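# Four arms sort stickered items into matching-color containers

## Task

Put every item inside the container whose color is the same as the color of the sticker on that item.

## Robot and tools

SETUP. Four identical i2rt Big YAM arms, named arm1, arm2, arm3 and arm4, share one table area. Each has six revolute joints, a two-finger gripper and a wrist camera (arm1_cam_wrist through arm4_cam_wrist). Four fixed room cameras also watch the scene: cam_room_a1, cam_room_a2, cam_room_b1, cam_room_b2. The hand reaches roughly 1.0 m out from the joint1 axis. Foot (base_link) poses in the scene frame, in metres with quaternion w,x,y,z: arm1 (-0.644, +1.377, +0.914) q(+0.682, +0.007, +0.004, +0.731); arm2 (-0.655, -0.555, +0.928) q(+0.747, +0.002, +0.000, -0.665); arm3 (+0.651, -1.332, +0.868) q(+0.663, -0.004, -0.006, -0.748); arm4 (+0.648, +0.477, +0.879) q(+0.687, +0.001, +0.003, +0.727). Each foot faces along its own +x.

FRAMES. Every pose uses one scene frame: origin on the floor, +z upward, lengths in metres. The reported hand point sits between the finger pads, about 1 cm short of the tips. The fingers extend along the hand's +z axis and the jaws move along its y axis. hand_target is where the hand would be at the joint targets currently held. The printed hand position can be off, more so when the arm is stretched.

JOINTS (absolute, radians unless noted): joint1_rad -2.879 to 2.879 (base yaw, positive counter-clockwise seen from above, 0 = along the foot's +x); joint2_rad 0 to 3.141 (shoulder, 0 = upper arm back and level, larger lifts it up then forward); joint3_rad 0 to 3.019 (elbow, 0 = folded); joint4_rad -1.692 to 1.57 (hand pitch, positive tips fingers up); joint5_rad -1.57 to 1.57 (hand sideways, positive to the arm's right); joint6_rad -2.094 to 2.094 (roll, positive clockwise viewed from behind the hand); gripper_m 0 to 0.093, the fingertip gap in metres. Done tolerances are ±0.045, ±0.14, ±0.09, ±0.055, ±0.03, ±0.035 rad and ±0.003 m.

TOOL move. Arguments are arm1, arm2, arm3, arm4 and cameras. Each arm gets its own object; an arm you omit receives nothing new but may still be driving toward an earlier target. Inside an arm object: joints = a mapping from joint name to an absolute target; target = one list of seven numbers [x, y, z, qw, qx, qy, qz], an absolute hand pose in the scene frame, reached by a straight path starting from the current hand_target; speed = top path speed in m/s, 0.002 to 0.5, default 0.25, allowed only with target (rotation is capped at twice that value in rad/s); min_time_s = shortest duration in seconds, 0.1 to 8, for that arm's joint motions, used alongside joints. When target is present, joints may contain only gripper_m. All hand paths in one call finish at the same moment, paced by the slowest; a path lasts 0.5 to 10 s and an action at most 15 s. Each control step limits the commanded pose to 100 mm and 20 degrees from the measured one and solves damped inverse kinematics, favouring position; expect errors of a centimetre or more, lag, and overshoot near full stretch. Paths ignore obstacles and other arms. cameras: a list of names, ["all"], or []; if omitted, a call with no action returns all images and otherwise none. An unknown key or camera name makes the call invalid; an out-of-range number makes it refused, and a refusal cancels the remaining move, wait and finished_scene calls of that reply.

TOOL wait: seconds from 0 to 10, optional cameras; robots keep their last commands. TOOL zoom_image: camera plus region [x0, y0, x1, y1] in pixels from the top-left, at most 504 by 504, on a camera present in the latest images. TOOL read_manual: section "licences" only, no motion. TOOL finished_scene: scene = the current scene's number; irreversible, and the goal must hold without the robots.

RESULTS. A move with no action prints full state, all images and the scene number. Per arm: joint_positions; Joint velocities in rad/s (gripper m/s), or "within noise"; joint torques in N m, arm joints only, positive toward larger angle, with offsets and noise, items 3 and 4 wrapping at ±28; hand and hand_target; joint_status and hand_status. Status words: done; off_target (stopped short, may still push); time_out (the arm keeps a nearby target and goes on pushing; listed under on_its_own, where "held at" is a target, not a reading; send the reported position to relax it); not_followed (a collision or self-check withheld targets, shown as "joint command not followed" or "pose unreachable"; the arm may keep trying); limit_stop_at_motor_heat (resend the target). The line "move:" names each arm given motion with done or its worst status. Arms under "as last shown" were not commanded and repeat old values. The "pictures" line gives image order; images may trail the state slightly. MOTOR HOT appears from 85 °C; at 100 °C an OVER-TEMPERATURE FAULT drops that arm for 30 to 60 s or more.

GRIPPING. Closed on nothing, gripper_m reads 0.000 to 0.003. On a rigid object it may read up to 0.005 below its width, or up to 0.002 above. Commanding about 0.005 below the first-contact reading gives full force (roughly 50 to 64 N per pad); soft, small or round items need deeper targets, and soft ones get crushed. Open well above the reading to release.

CAUTIONS. Do not knock items out of the work area or onto the floor, drop them from height, release them while moving, or strike fixed or heavy things. Keep arms from pressing into one another, including one gripper closing on another's fingers; the clearance check can be late and lets fingers, gripper housings and wrist cameras collide. The arm never stops on contact, so sustained pushing, holding loads or staying stretched heats motors. Loose items may be nudged by outside disturbances, so recheck positions before grasping.

Each tool is called after "Emit:" as name(argument=value, ...) on one line, values as JSON.

## Session

Emit:
move()

Emit:
zoom_image(camera="cam_room_b1", region=[180, 280, 380, 430])

Emit:
zoom_image(camera="cam_room_b2", region=[270, 270, 470, 420])

Emit:
zoom_image(camera="cam_room_a1", region=[100, 280, 300, 430])

Emit:
zoom_image(camera="cam_room_a2", region=[270, 270, 470, 420])

Scene clock: 0.00 s.
Joint torques (N m): no reading
Motor temperatures (°C): arm1=[20 23 26 23 21 21 21] | arm2=[23 24 26 22 22 20 23] | arm3=[24 23 23 23 24 23 23] | arm4=[22 21 23 22 24 21 24]
Heat: arm1: hottest joint3_rad 26 °C; arm2: hottest joint3_rad 26 °C; arm3: hottest joint1_rad 24 °C; arm4: hottest joint5_rad 24 °C.
Joint velocities: within noise
arm1.joint_positions: joint1_rad=+0.263 joint2_rad=+0.618 joint3_rad=+1.332 joint4_rad=-1.526 joint5_rad=+0.156 joint6_rad=+0.460 gripper_m=+0.09396
arm1.joint_status: not commanded
arm1.hand: x=-0.6788 y=+1.5838 z=+1.3925 quat_wxyz=(-0.203, +0.587, -0.716, -0.320) (m; scene frame)
arm1.hand_target: x=-0.6782 y=+1.5828 z=+1.4055 quat_wxyz=(-0.208, +0.582, -0.712, -0.334) (m; scene frame)
arm1.hand_status: not commanded
arm2.joint_positions: joint1_rad=+0.198 joint2_rad=+0.629 joint3_rad=+1.395 joint4_rad=-1.573 joint5_rad=-0.167 joint6_rad=+0.724 gripper_m=+0.09396
arm2.joint_status: not commanded
arm2.hand: x=-0.5668 y=-0.7391 z=+1.4233 quat_wxyz=(-0.378, -0.757, -0.533, +0.021) (m; scene frame)
arm2.hand_target: x=-0.5674 y=-0.7376 z=+1.4323 quat_wxyz=(-0.388, -0.753, -0.531, +0.025) (m; scene frame)
arm2.hand_status: not commanded
arm3.joint_positions: joint1_rad=-0.202 joint2_rad=+0.637 joint3_rad=+1.395 joint4_rad=-1.253 joint5_rad=-0.141 joint6_rad=+0.009 gripper_m=+0.09396
arm3.joint_status: not commanded
arm3.hand: x=+0.5932 y=-1.5705 z=+1.4269 quat_wxyz=(-0.354, -0.674, -0.524, +0.381) (m; scene frame)
arm3.hand_target: x=+0.5940 y=-1.5678 z=+1.4382 quat_wxyz=(-0.361, -0.668, -0.521, +0.391) (m; scene frame)
arm3.hand_status: not commanded
arm4.joint_positions: joint1_rad=+0.128 joint2_rad=+0.641 joint3_rad=+1.438 joint4_rad=-1.415 joint5_rad=-0.180 joint6_rad=-0.624 gripper_m=+0.09396
arm4.joint_status: not commanded
arm4.hand: x=+0.5789 y=+0.6954 z=+1.4214 quat_wxyz=(-0.341, +0.837, -0.292, -0.314) (m; scene frame)
arm4.hand_target: x=+0.5794 y=+0.6929 z=+1.4323 quat_wxyz=(-0.351, +0.831, -0.289, -0.319) (m; scene frame)
arm4.hand_status: not commanded
pictures: arm1_cam_wrist, arm2_cam_wrist, arm3_cam_wrist, arm4_cam_wrist, cam_room_a1, cam_room_a2, cam_room_b1, cam_room_b2
Images, in order (width x height): arm1_cam_wrist 672x504, arm2_cam_wrist 672x504, arm3_cam_wrist 672x504, arm4_cam_wrist 672x504, cam_room_a1 672x504, cam_room_a2 672x504, cam_room_b1 672x504, cam_room_b2 672x504.

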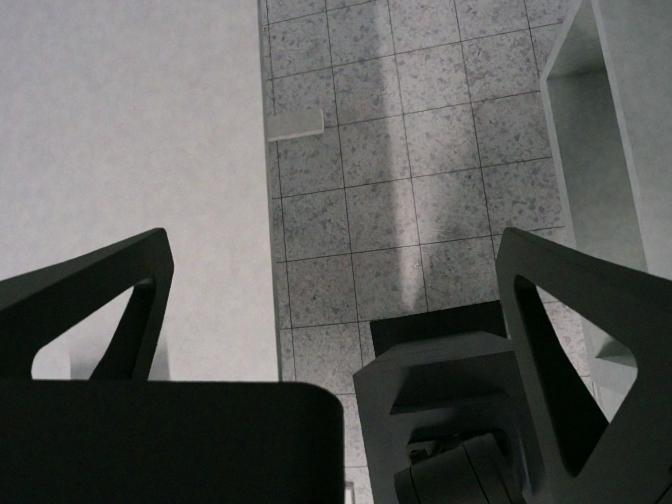

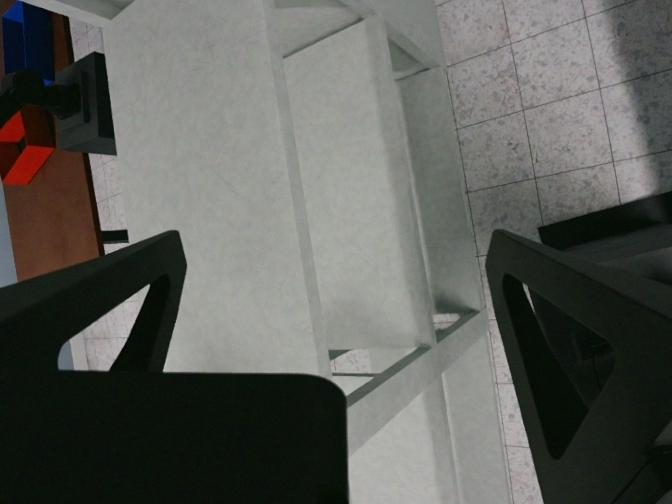

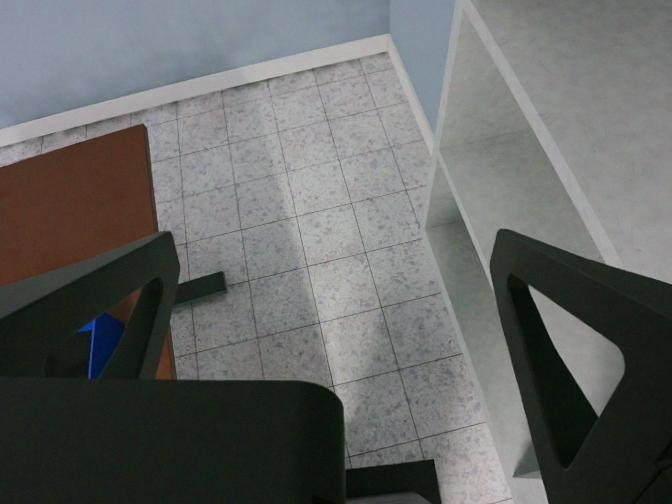

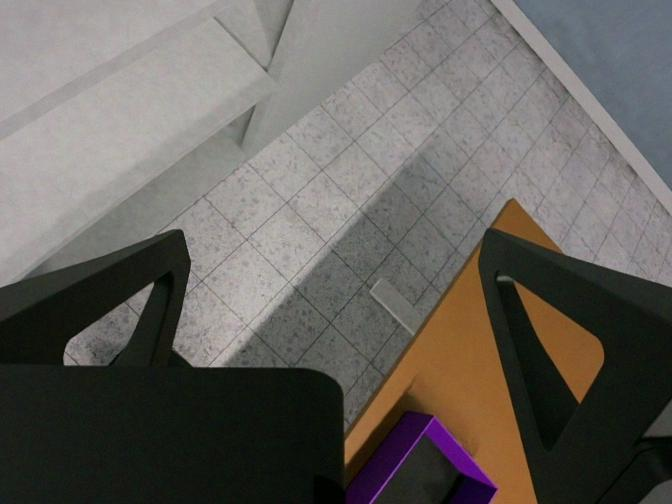

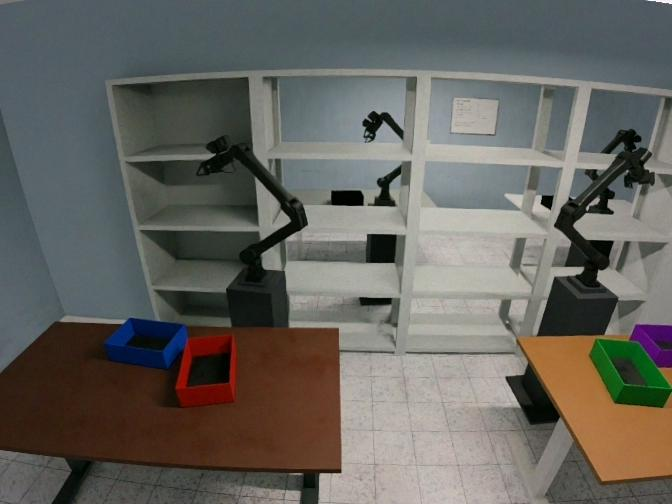

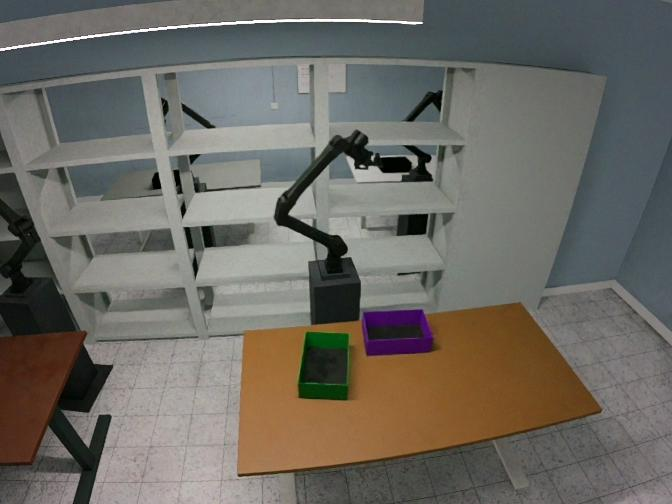

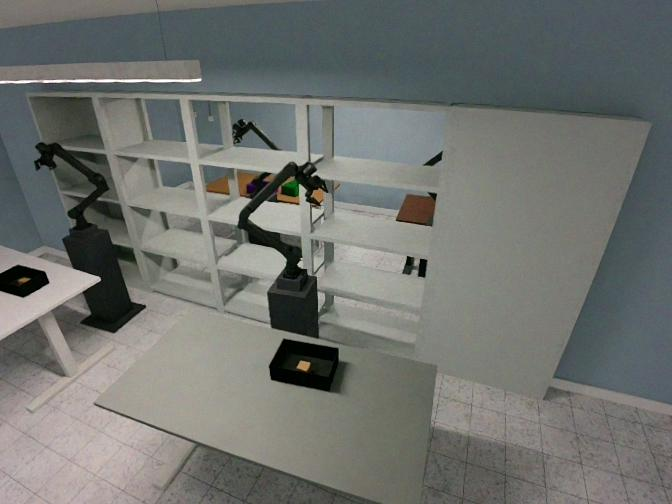

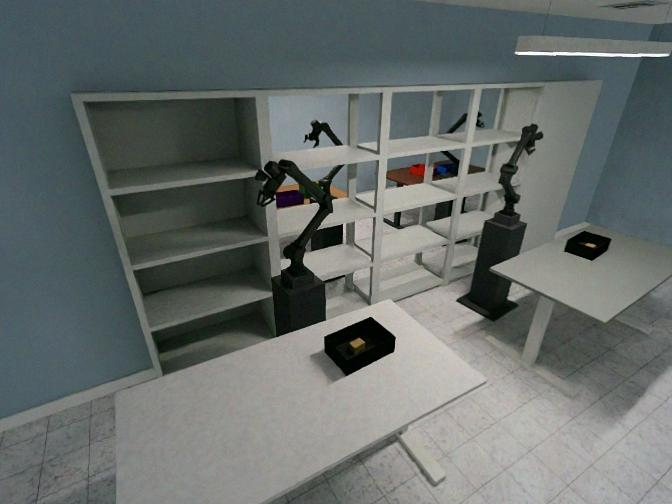

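Scaled by 2.520.

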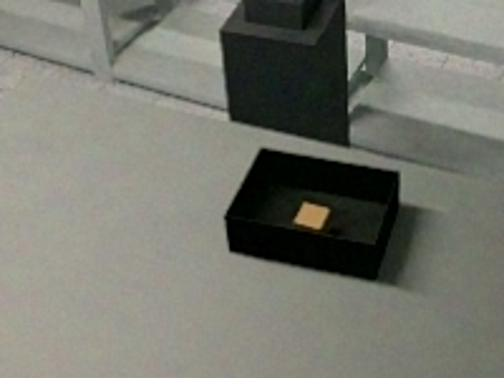

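Scaled by 2.520.

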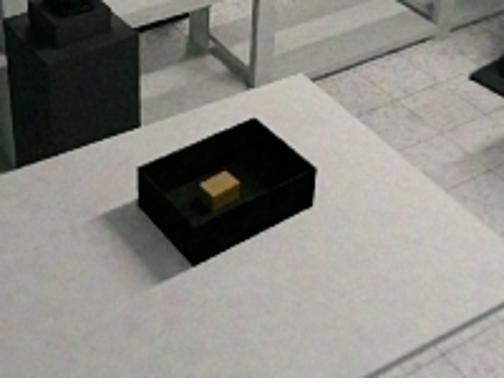

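Scaled by 2.520.

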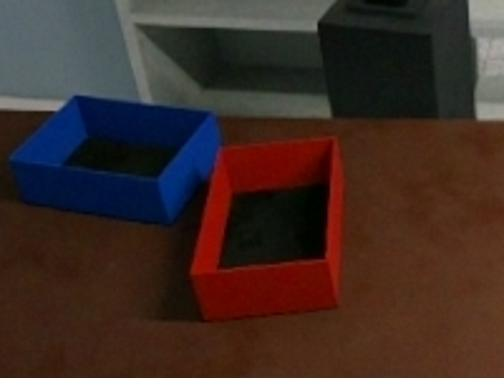

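Scaled by 2.520.

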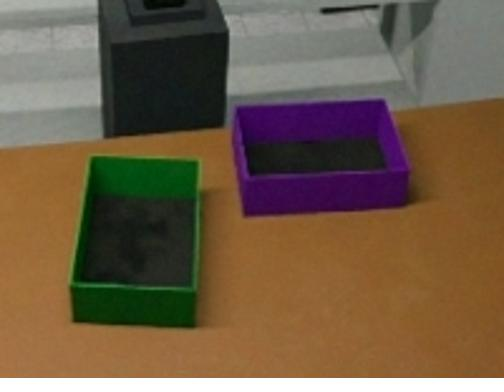

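Emit:
move(arm1={"joints":{"joint1_rad":1.57,"joint2_rad":2.05,"joint3_rad":1.85,"joint4_rad":-1.42,"joint5_rad":0,"joint6_rad":0.1},"min_time_s":3.5}, arm2={"joints":{"joint1_rad":-1.13,"joint2_rad":2.0,"joint3_rad":1.8,"joint4_rad":-1.42,"joint5_rad":0,"joint6_rad":0.55},"min_time_s":3.5}, arm3={"joints":{"joint1_rad":1.69,"joint2_rad":1.5,"joint3_rad":1.5,"joint4_rad":-1.57,"joint5_rad":0,"joint6_rad":0},"min_time_s":3}, arm4={"joints":{"joint1_rad":-1.64,"joint2_rad":1.5,"joint3_rad":1.5,"joint4_rad":-1.57,"joint5_rad":0,"joint6_rad":0},"min_time_s":3}, cameras=["arm1_cam_wrist","arm2_cam_wrist","arm3_cam_wrist","arm4_cam_wrist"])

Scene clock: 21.33 s.
Joint torques (N m): arm1=[-2.37 -17.55 15.32 0.58 0.02 -0.07] | arm2=[1.32 -20.42 14.64 0.87 0.13 -0.08] | arm3=[0.62 -14.1 13.16 -0.51 0.12 -0.12] | arm4=[1.44 -13.74 11.9 -0.4 0.15 0.16]
Motor temperatures (°C): arm1=[20 23 30 23 21 21 21] | arm2=[23 24 29 22 22 20 23] | arm3=[24 23 25 23 24 23 23] | arm4=[22 22 28 22 24 21 24]
Heat: arm1: hottest joint3_rad 30 °C; arm2: hottest joint3_rad 29 °C; arm3: hottest joint3_rad 25 °C; arm4: hottest joint3_rad 28 °C.
move: arm1 done; arm2 done; arm3 done; arm4 done
Joint velocities: within noise
arm1.joint_positions: joint1_rad=+1.580 joint2_rad=+2.054 joint3_rad=+1.793 joint4_rad=-1.429 joint5_rad=+0.000 joint6_rad=+0.108 gripper_m=+0.09397
arm1.joint_status: all done
arm1.hand: x=-1.2379 y=+1.3312 z=+1.0129 quat_wxyz=(-0.007, +0.999, -0.015, +0.051) (m; scene frame)
arm1.hand_target: x=-1.2593 y=+1.3353 z=+1.0352 quat_wxyz=(-0.003, +1.000, -0.016, +0.017) (m; scene frame)
arm1.hand_status: not commanded
arm2.joint_positions: joint1_rad=-1.138 joint2_rad=+1.984 joint3_rad=+1.746 joint4_rad=-1.431 joint5_rad=-0.002 joint6_rad=+0.565 gripper_m=+0.09397
arm2.joint_status: all done
arm2.hand: x=-1.1522 y=-0.8601 z=+1.0395 quat_wxyz=(+0.027, -0.999, +0.007, -0.043) (m; scene frame)
arm2.hand_target: x=-1.1674 y=-0.8745 z=+1.0492 quat_wxyz=(+0.015, -1.000, -0.004, -0.022) (m; scene frame)
arm2.hand_status: not commanded
arm3.joint_positions: joint1_rad=+1.694 joint2_rad=+1.498 joint3_rad=+1.447 joint4_rad=-1.562 joint5_rad=-0.002 joint6_rad=+0.007 gripper_m=+0.09398
arm3.joint_status: all done
arm3.hand: x=+1.0838 y=-1.3271 z=+1.1140 quat_wxyz=(+0.020, -0.002, -1.000, +0.006) (m; scene frame)
arm3.hand_target: x=+1.0955 y=-1.3291 z=+1.1331 quat_wxyz=(-0.001, -0.001, -1.000, +0.007) (m; scene frame)
arm3.hand_status: not commanded
arm4.joint_positions: joint1_rad=-1.647 joint2_rad=+1.491 joint3_rad=+1.449 joint4_rad=-1.559 joint5_rad=-0.001 joint6_rad=-0.014 gripper_m=+0.09397
arm4.joint_status: all done
arm4.hand: x=+1.0824 y=+0.4696 z=+1.1265 quat_wxyz=(+0.018, -0.003, -1.000, +0.001) (m; scene frame)
arm4.hand_target: x=+1.0941 y=+0.4721 z=+1.1421 quat_wxyz=(+0.002, -0.006, -1.000, +0.002) (m; scene frame)
arm4.hand_status: not commanded
pictures: arm1_cam_wrist, arm2_cam_wrist, arm3_cam_wrist, arm4_cam_wrist
Images, in order (width x height): arm1_cam_wrist 672x504, arm2_cam_wrist 672x504, arm3_cam_wrist 672x504, arm4_cam_wrist 672x504.

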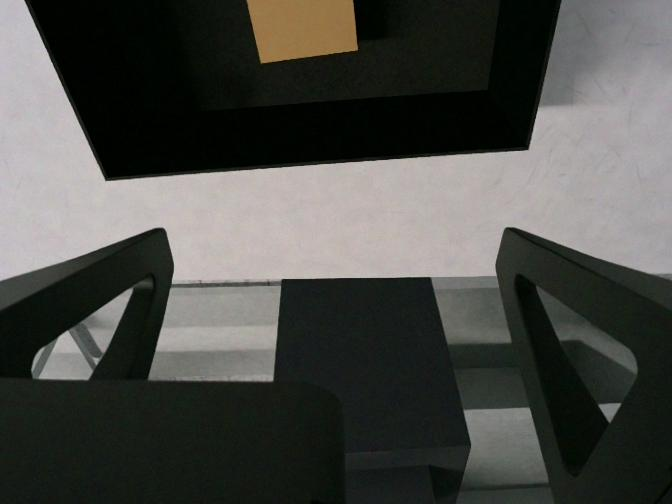

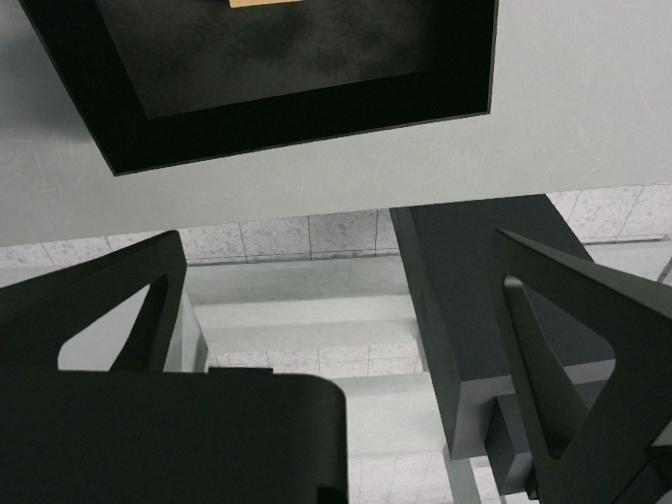

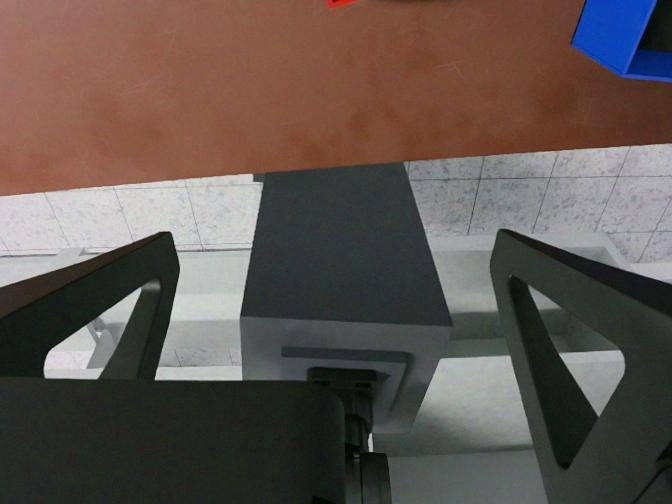

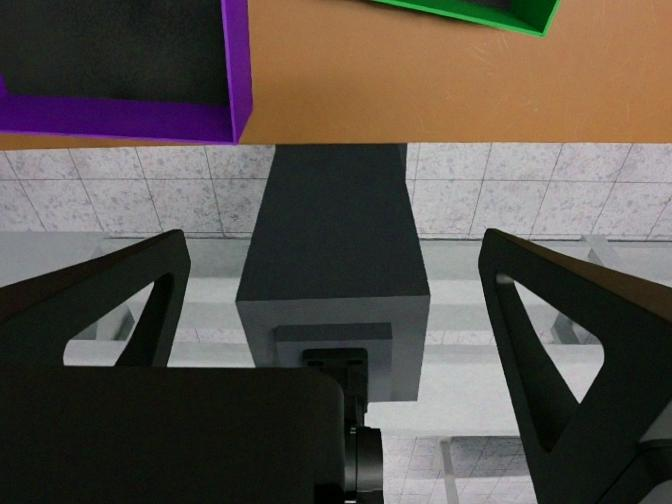

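Emit:
move(arm1={"target":[-1.27,1.315,0.93,0,0.997,0.07,0]}, arm2={"target":[-1.24,-0.905,0.95,0,1,0.05,0]}, cameras=["arm1_cam_wrist","arm2_cam_wrist"])

Scene clock: 32.57 s.
Joint torques (N m): arm1=[-1.03 -18.73 10.52 0.72 -0.01 -0.05] | arm2=[0.15 -23.53 14.35 0.79 0.07 -0.08] | arm3=[0.85 -13.98 13.18 -0.53 0.14 -0.11] | arm4=[1.14 -13.74 11.9 -0.4 0.15 0.18]
Motor temperatures (°C): arm1=[20 24 32 23 21 21 21] | arm2=[23 24 32 22 22 20 23] | arm3=[24 23 28 23 24 23 23] | arm4=[22 22 31 22 24 21 24]
Heat: arm1: hottest joint3_rad 32 °C; arm2: hottest joint3_rad 32 °C; arm3: hottest joint3_rad 28 °C; arm4: hottest joint3_rad 31 °C.
move: arm1 off_target; arm2 off_target
Joint velocities: within noise
arm1.joint_positions: joint1_rad=+1.593 joint2_rad=+2.153 joint3_rad=+1.713 joint4_rad=-1.174 joint5_rad=-0.002 joint6_rad=-0.033 gripper_m=+0.09397
arm1.joint_status: not commanded
arm1.hand: x=-1.2630 y=+1.3211 z=+0.9230 quat_wxyz=(-0.001, +0.998, +0.062, +0.013) (m; scene frame)
arm1.hand_target: x=-1.2699 y=+1.3149 z=+0.9301 quat_wxyz=(+0.000, +0.998, +0.070, +0.000) (m; scene frame)
arm1.hand_status: off_target (0.012 m and 1.8 deg from the pose sent, 0.090 m and 11.5 deg at the start)
arm2.joint_positions: joint1_rad=-1.139 joint2_rad=+2.238 joint3_rad=+1.911 joint4_rad=-1.282 joint5_rad=-0.002 joint6_rad=+0.454 gripper_m=+0.09397
arm2.joint_status: not commanded
arm2.hand: x=-1.2199 y=-0.9005 z=+0.9414 quat_wxyz=(+0.010, -0.999, -0.047, -0.018) (m; scene frame)
arm2.hand_target: x=-1.2392 y=-0.9043 z=+0.9503 quat_wxyz=(+0.000, -0.999, -0.050, +0.000) (m; scene frame)
arm2.hand_status: off_target (0.022 m and 2.4 deg from the pose sent, 0.133 m and 8.8 deg at the start)
arm3, arm4: as last shown
pictures: arm1_cam_wrist, arm2_cam_wrist
Images, in order (width x height): arm1_cam_wrist 672x504, arm2_cam_wrist 672x504.

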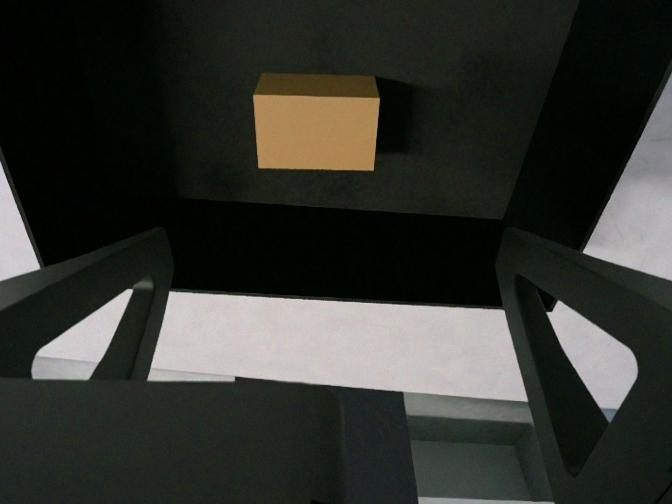

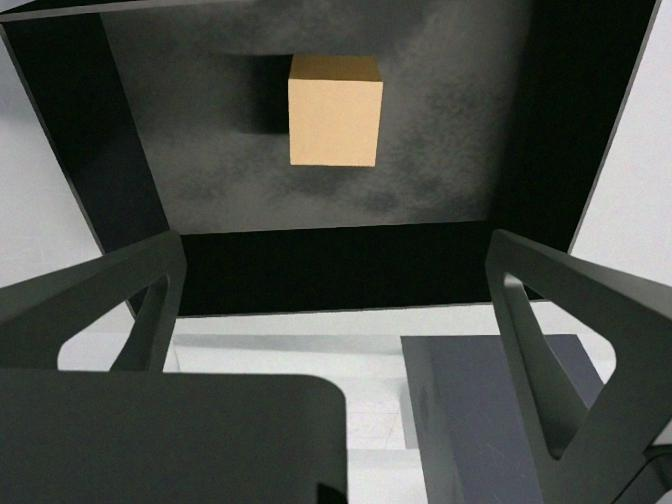

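Emit:
move(arm1={"target":[-1.243,1.308,0.84,0,0.999,0.045,0]}, arm2={"target":[-1.215,-0.900,0.85,0,0.9988,0.05,0]}, cameras=["arm1_cam_wrist","arm2_cam_wrist"])

Scene clock: 45.07 s.
Joint torques (N m): arm1=[-1.03 -17.32 9.01 0.7 -0.05 0.11] | arm2=[1.14 -22.71 9.11 1.22 0.04 0.05] | arm3=[0.73 -13.86 13.2 -0.5 0.14 -0.11] | arm4=[1.14 -13.39 12.01 -0.42 0.12 0.18]
Motor temperatures (°C): arm1=[20 25 32 23 21 21 21] | arm2=[23 26 32 22 22 20 23] | arm3=[24 23 30 23 24 23 23] | arm4=[22 23 34 22 24 21 24]
Heat: arm1: hottest joint3_rad 32 °C; arm2: hottest joint3_rad 32 °C; arm3: hottest joint3_rad 30 °C; arm4: hottest joint3_rad 34 °C.
move: arm1 done; arm2 off_target
Joint velocities: within noise
arm1.joint_positions: joint1_rad=+1.609 joint2_rad=+2.204 joint3_rad=+1.552 joint4_rad=-0.950 joint5_rad=-0.003 joint6_rad=+0.017 gripper_m=+0.09397
arm1.joint_status: not commanded
arm1.hand: x=-1.2380 y=+1.3140 z=+0.8390 quat_wxyz=(-0.001, +0.999, +0.045, +0.008) (m; scene frame)
arm1.hand_target: x=-1.2429 y=+1.3080 z=+0.8401 quat_wxyz=(+0.000, +0.999, +0.045, +0.000) (m; scene frame)
arm1.hand_status: done (0.008 m and 0.9 deg from the pose sent, 0.086 m and 2.5 deg at the start)
arm2.joint_positions: joint1_rad=-1.139 joint2_rad=+2.284 joint3_rad=+1.782 joint4_rad=-1.052 joint5_rad=-0.002 joint6_rad=+0.454 gripper_m=+0.09397
arm2.joint_status: not commanded
arm2.hand: x=-1.2181 y=-0.8992 z=+0.8665 quat_wxyz=(-0.003, -0.999, -0.047, +0.006) (m; scene frame)
arm2.hand_target: x=-1.2147 y=-0.8997 z=+0.8501 quat_wxyz=(+0.000, -0.999, -0.050, +0.000) (m; scene frame)
arm2.hand_status: off_target (0.017 m and 0.8 deg from the pose sent, 0.092 m and 2.4 deg at the start)
arm3, arm4: as last shown
pictures: arm1_cam_wrist, arm2_cam_wrist
Images, in order (width x height): arm1_cam_wrist 672x504, arm2_cam_wrist 672x504.

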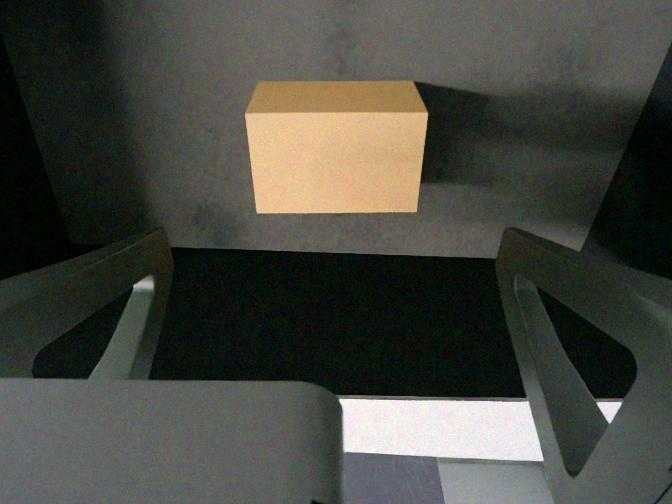

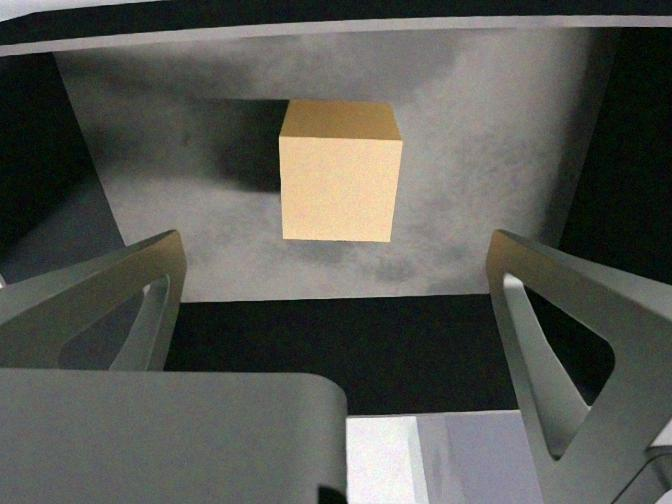

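Emit:
move(arm1={"target":[-1.243,1.308,0.764,0,0.999,0.045,0],"speed":0.15}, arm2={"target":[-1.200,-0.899,0.773,0,0.9988,0.05,0],"speed":0.15}, cameras=["arm1_cam_wrist","arm2_cam_wrist"])

Scene clock: 51.80 s.
Joint torques (N m): arm1=[-1.26 -18.26 7.88 0.91 -0.01 0.09] | arm2=[1.55 -22.59 8.24 1.24 0.06 0.16] | arm3=[0.79 -14.1 13.19 -0.47 0.14 -0.11] | arm4=[1.55 -13.27 11.89 -0.51 0.11 0.16]
Motor temperatures (°C): arm1=[20 25 32 23 21 21 21] | arm2=[23 26 31 22 22 20 23] | arm3=[24 23 31 23 24 23 23] | arm4=[22 23 36 22 24 21 24]
Heat: arm1: hottest joint3_rad 32 °C; arm2: hottest joint3_rad 31 °C; arm3: hottest joint3_rad 31 °C; arm4: hottest joint3_rad 36 °C.
move: arm1 done; arm2 off_target
Joint velocities: within noise
arm1.joint_positions: joint1_rad=+1.609 joint2_rad=+2.335 joint3_rad=+1.552 joint4_rad=-0.818 joint5_rad=-0.003 joint6_rad=+0.018 gripper_m=+0.09397
arm1.joint_status: not commanded
arm1.hand: x=-1.2388 y=+1.3143 z=+0.7629 quat_wxyz=(-0.001, +0.999, +0.044, +0.007) (m; scene frame)
arm1.hand_target: x=-1.2430 y=+1.3080 z=+0.7641 quat_wxyz=(+0.000, +0.999, +0.045, +0.000) (m; scene frame)
arm1.hand_status: done (0.008 m and 0.9 deg from the pose sent, 0.075 m and 0.9 deg at the start)
arm2.joint_positions: joint1_rad=-1.134 joint2_rad=+2.377 joint3_rad=+1.722 joint4_rad=-0.899 joint5_rad=-0.002 joint6_rad=+0.454 gripper_m=+0.09397
arm2.joint_status: not commanded
arm2.hand: x=-1.2070 y=-0.8961 z=+0.7891 quat_wxyz=(-0.003, -0.999, -0.050, +0.006) (m; scene frame)
arm2.hand_target: x=-1.1996 y=-0.8986 z=+0.7732 quat_wxyz=(+0.000, -0.999, -0.050, +0.000) (m; scene frame)
arm2.hand_status: off_target (0.018 m and 0.8 deg from the pose sent, 0.095 m and 0.8 deg at the start)
arm3, arm4: as last shown
pictures: arm1_cam_wrist, arm2_cam_wrist
Images, in order (width x height): arm1_cam_wrist 672x504, arm2_cam_wrist 672x504.

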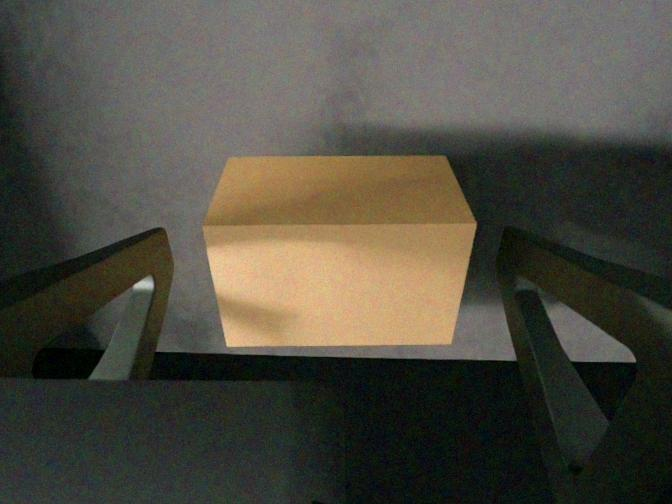

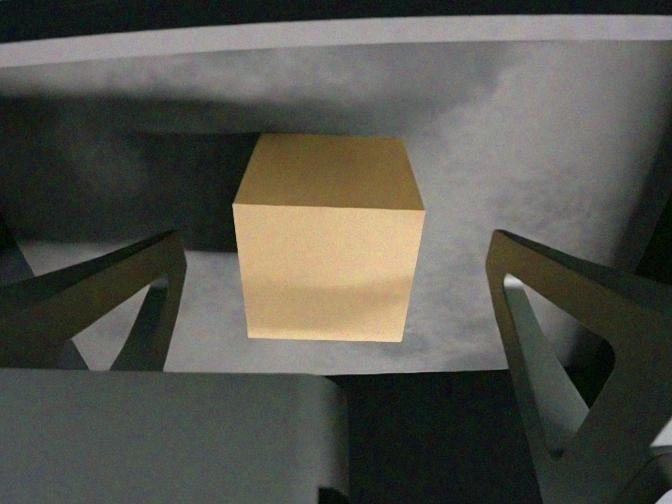

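Emit:
move(arm1={"joints":{"gripper_m":0.04}}, arm2={"target":[-1.192,-0.902,0.753,0,0.9988,0.05,0],"speed":0.15})

Emit:
move(arm1={"target":[-1.235,1.31,1.05,0,0.999,0.045,0]}, arm2={"joints":{"gripper_m":0.03}}, cameras=["arm1_cam_wrist","arm2_cam_wrist","cam_room_b1","cam_room_b2"])

Emit:
zoom_image(camera="cam_room_b2", region=[300, 230, 420, 320])

Scene clock: 57.43 s.
Joint torques (N m): arm1=[-0.85 -17.96 7.94 0.69 -0.02 0.11] | arm2=[1.44 -21.25 7.42 1.32 0.06 0.21] | arm3=[0.73 -14.1 13.19 -0.53 0.13 -0.12] | arm4=[1.55 -14.1 11.95 -0.39 0.16 0.2]
Motor temperatures (°C): arm1=[20 26 31 23 21 21 21] | arm2=[23 26 31 22 22 20 23] | arm3=[24 24 31 23 24 23 23] | arm4=[22 23 36 22 24 21 24]
Heat: arm1: hottest joint3_rad 31 °C; arm2: hottest joint3_rad 31 °C; arm3: hottest joint3_rad 31 °C; arm4: hottest joint3_rad 36 °C.
move: arm1 off_target; arm2 off_target
Joint velocities: within noise
arm1.joint_positions: joint1_rad=+1.609 joint2_rad=+2.335 joint3_rad=+1.552 joint4_rad=-0.818 joint5_rad=-0.003 joint6_rad=+0.018 gripper_m=+0.06787
arm1.joint_status: gripper_m off_target (ended at +0.06790, target +0.04000)
arm1.hand: x=-1.2389 y=+1.3142 z=+0.7629 quat_wxyz=(-0.001, +0.999, +0.044, +0.007) (m; scene frame)
arm1.hand_target: x=-1.2430 y=+1.3080 z=+0.7641 quat_wxyz=(+0.000, +0.999, +0.045, +0.000) (m; scene frame)
arm1.hand_status: not commanded
arm2.joint_positions: joint1_rad=-1.121 joint2_rad=+2.385 joint3_rad=+1.712 joint4_rad=-0.859 joint5_rad=-0.002 joint6_rad=+0.459 gripper_m=+0.09397
arm2.joint_status: not commanded
arm2.hand: x=-1.2051 y=-0.9045 z=+0.7812 quat_wxyz=(-0.009, -0.998, -0.054, +0.015) (m; scene frame)
arm2.hand_target: x=-1.1913 y=-0.9012 z=+0.7539 quat_wxyz=(+0.000, -0.999, -0.050, +0.000) (m; scene frame)
arm2.hand_status: off_target (0.031 m and 2.1 deg from the pose sent, 0.040 m and 0.8 deg at the start)
arm3, arm4: as last shown
pictures: none

Scene clock: 59.33 s.
Joint torques (N m): arm1=[-1.26 -16.85 14.19 -0.14 -0.03 0.05] | arm2=[1.32 -21.48 7.47 1.32 0.02 0.2] | arm3=[0.73 -13.92 13.22 -0.49 0.14 -0.11] | arm4=[1.08 -13.86 11.95 -0.36 0.13 0.17]
Motor temperatures (°C): arm1=[20 26 32 23 21 21 21] | arm2=[23 26 31 22 22 20 23] | arm3=[24 24 31 23 24 23 23] | arm4=[22 23 37 22 24 21 24]
Heat: arm1: hottest joint3_rad 32 °C; arm2: hottest joint3_rad 31 °C; arm3: hottest joint3_rad 31 °C; arm4: hottest joint3_rad 37 °C.
move: arm1 off_target; arm2 off_target
Joint velocities: within noise
arm1.joint_positions: joint1_rad=+1.609 joint2_rad=+1.961 joint3_rad=+1.694 joint4_rad=-1.362 joint5_rad=-0.003 joint6_rad=+0.018 gripper_m=+0.06787
arm1.joint_status: not commanded
arm1.hand: x=-1.2215 y=+1.3150 z=+1.0296 quat_wxyz=(-0.002, +0.999, +0.044, +0.021) (m; scene frame)
arm1.hand_target: x=-1.2340 y=+1.3101 z=+1.0500 quat_wxyz=(+0.000, +0.999, +0.045, +0.000) (m; scene frame)
arm1.hand_status: off_target (0.025 m and 2.4 deg from the pose sent, 0.287 m and 0.9 deg at the start)
arm2.joint_positions: joint1_rad=-1.121 joint2_rad=+2.385 joint3_rad=+1.712 joint4_rad=-0.858 joint5_rad=-0.001 joint6_rad=+0.460 gripper_m=+0.05230
arm2.joint_status: gripper_m off_target (ended at +0.05233, target +0.03000)
arm2.hand: x=-1.2054 y=-0.9046 z=+0.7812 quat_wxyz=(-0.009, -0.998, -0.053, +0.016) (m; scene frame)
arm2.hand_target: x=-1.1913 y=-0.9013 z=+0.7539 quat_wxyz=(+0.000, -0.999, -0.050, +0.000) (m; scene frame)
arm2.hand_status: not commanded
arm3, arm4: as last shown
pictures: arm1_cam_wrist, arm2_cam_wrist, cam_room_b1, cam_room_b2
Images, in order (width x height): arm1_cam_wrist 672x504, arm2_cam_wrist 672x504, cam_room_b1 672x504, cam_room_b2 672x504.

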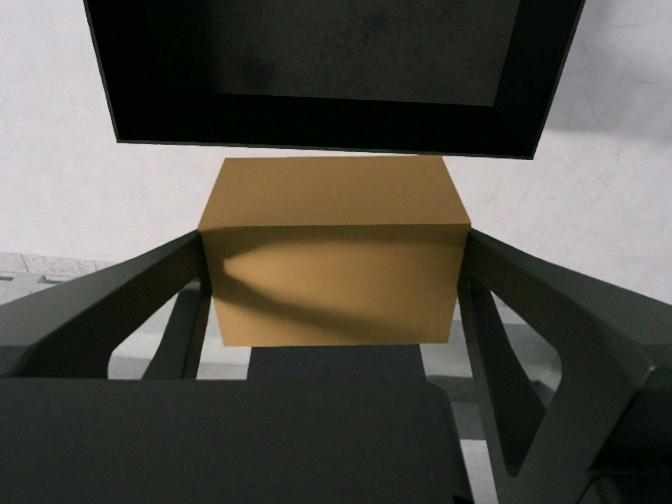

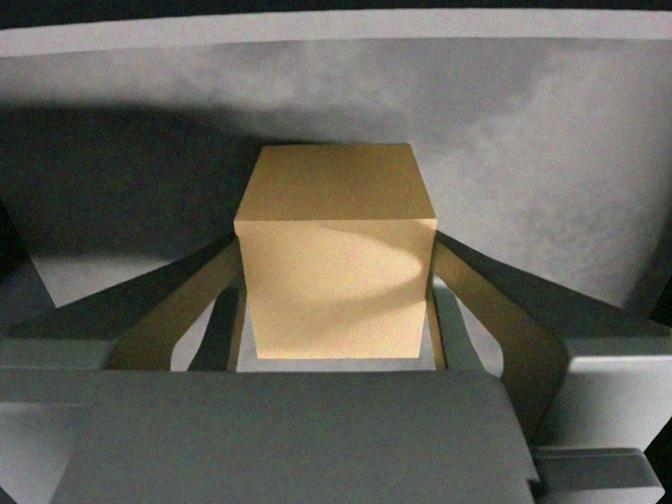

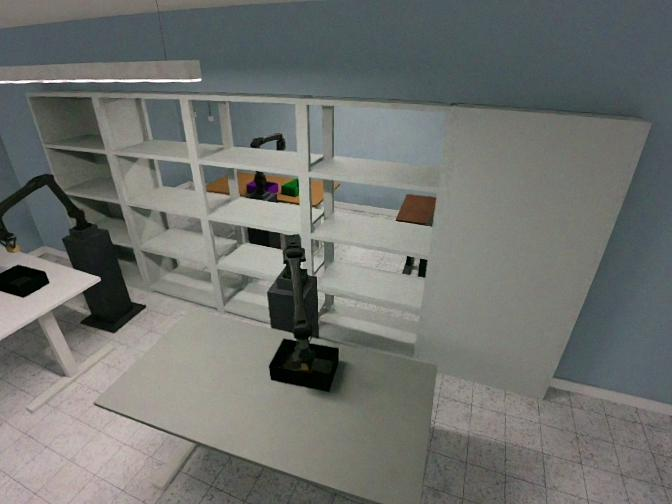

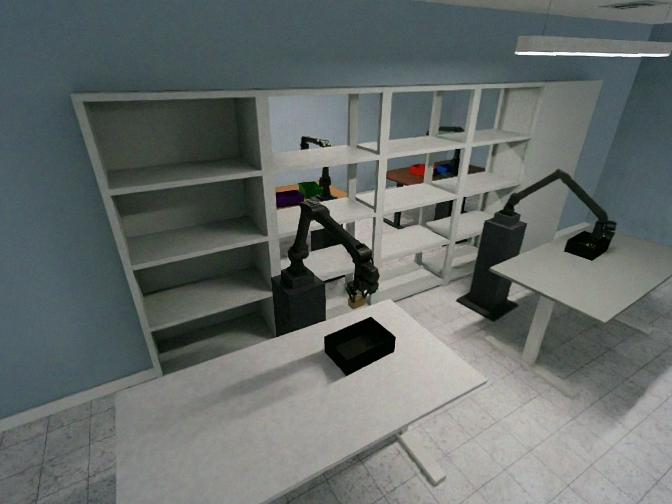

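Scaled by 4.200.

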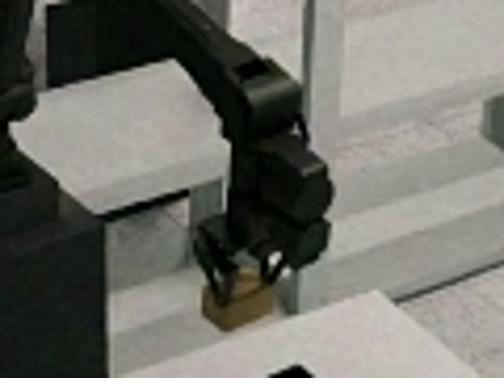

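Emit:
move(arm1={"joints":{"joint2_rad":1.5,"joint3_rad":1.6,"joint4_rad":0.2,"joint6_rad":0},"min_time_s":2.5}, arm2={"target":[-1.195,-0.90,1.05,0,0.9988,0.05,0]})

Emit:
move(arm2={"joints":{"joint2_rad":1.5,"joint3_rad":1.6,"joint4_rad":0.2,"joint6_rad":0},"min_time_s":2.5}, cameras=["cam_room_b1","cam_room_b2"])

Emit:
zoom_image(camera="cam_room_b2", region=[280, 200, 430, 310])

Emit:
zoom_image(camera="cam_room_b1", region=[240, 200, 390, 310])

Scene clock: 77.33 s.
Joint torques (N m): arm1=[-1.79 -12.28 12.44 2.28 -0.06 -0.06] | arm2=[0.91 -23.06 14.22 0.08 -0.01 0.15] | arm3=[0.62 -13.92 13.19 -0.51 0.13 -0.12] | arm4=[1.2 -13.16 11.92 -0.47 0.12 0.2]
Motor temperatures (°C): arm1=[20 26 33 23 21 21 22] | arm2=[23 26 31 22 22 20 24] | arm3=[24 24 33 23 24 23 23] | arm4=[22 23 39 22 24 21 24]
Heat: arm1: hottest joint3_rad 33 °C; arm2: hottest joint3_rad 31 °C; arm3: hottest joint3_rad 33 °C; arm4: hottest joint3_rad 39 °C.
move: arm1 done; arm2 off_target
Joint velocities: within noise
arm1.joint_positions: joint1_rad=+1.609 joint2_rad=+1.509 joint3_rad=+1.596 joint4_rad=+0.181 joint5_rad=-0.003 joint6_rad=+0.008 gripper_m=+0.06787
arm1.joint_status: all done
arm1.hand: x=-1.3161 y=+1.3027 z=+1.5361 quat_wxyz=(+0.045, +0.599, +0.032, -0.799) (m; scene frame)
arm1.hand_target: x=-1.3094 y=+1.2995 z=+1.5491 quat_wxyz=(+0.045, +0.586, +0.036, -0.808) (m; scene frame)
arm1.hand_status: not commanded
arm2.joint_positions: joint1_rad=-1.121 joint2_rad=+2.063 joint3_rad=+1.862 joint4_rad=-1.398 joint5_rad=-0.001 joint6_rad=+0.460 gripper_m=+0.05230
arm2.joint_status: not commanded
arm2.hand: x=-1.1854 y=-0.8923 z=+1.0340 quat_wxyz=(+0.008, -0.998, -0.053, -0.013) (m; scene frame)
arm2.hand_target: x=-1.1944 y=-0.8995 z=+1.0500 quat_wxyz=(+0.000, -0.999, -0.050, +0.000) (m; scene frame)
arm2.hand_status: off_target (0.020 m and 1.8 deg from the pose sent, 0.269 m and 2.1 deg at the start)
arm3, arm4: as last shown
pictures: none

Scene clock: 80.50 s.
Joint torques (N m): arm1=[-1.44 -12.22 12.33 2.22 -0.03 -0.05] | arm2=[0.97 -16.5 11.28 3.25 -0.06 -0.1] | arm3=[0.79 -13.98 13.23 -0.5 0.13 -0.11] | arm4=[1.44 -13.8 11.9 -0.4 0.13 0.17]
Motor temperatures (°C): arm1=[20 26 33 23 21 21 22] | arm2=[23 26 31 22 22 20 24] | arm3=[24 24 33 23 24 23 23] | arm4=[22 24 39 22 24 21 24]
Heat: arm1: hottest joint3_rad 33 °C; arm2: hottest joint3_rad 31 °C; arm3: hottest joint3_rad 33 °C; arm4: hottest joint3_rad 39 °C.
move: arm2 done
Joint velocities: within noise
arm1, arm3, arm4: as last shown
arm2.joint_positions: joint1_rad=-1.121 joint2_rad=+1.502 joint3_rad=+1.610 joint4_rad=+0.179 joint5_rad=-0.001 joint6_rad=+0.015 gripper_m=+0.05229
arm2.joint_status: all done
arm2.hand: x=-1.2312 y=-0.9225 z=+1.5505 quat_wxyz=(-0.229, -0.577, -0.164, +0.767) (m; scene frame)
arm2.hand_target: x=-1.2295 y=-0.9230 z=+1.5504 quat_wxyz=(-0.225, -0.570, -0.168, +0.772) (m; scene frame)
arm2.hand_status: not commanded
pictures: cam_room_b1, cam_room_b2
Images, in order (width x height): cam_room_b1 672x504, cam_room_b2 672x504.

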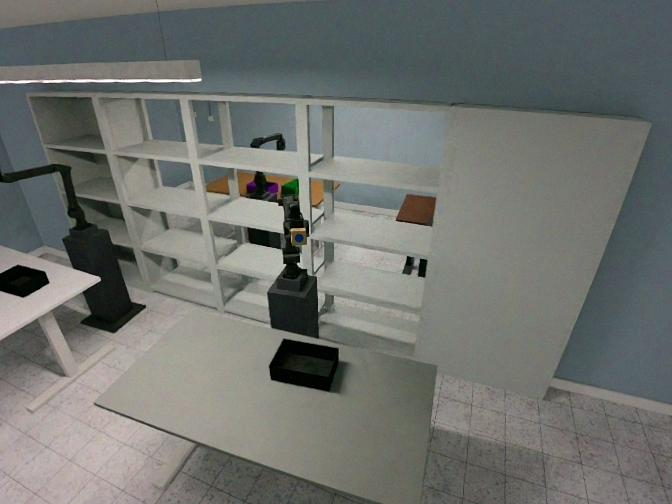

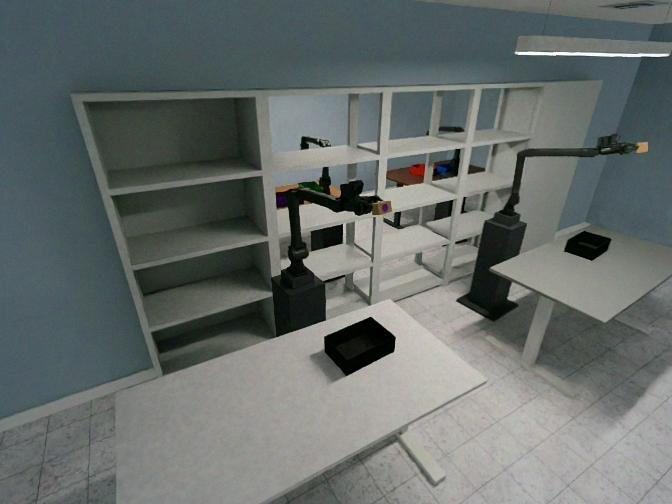

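Scaled by 3.360.

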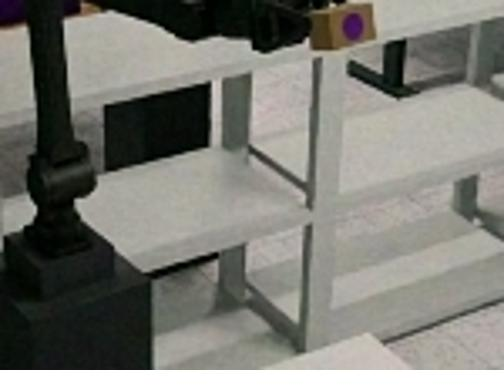

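Scaled by 3.360.

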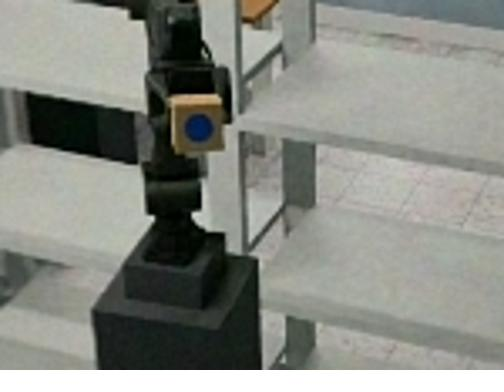

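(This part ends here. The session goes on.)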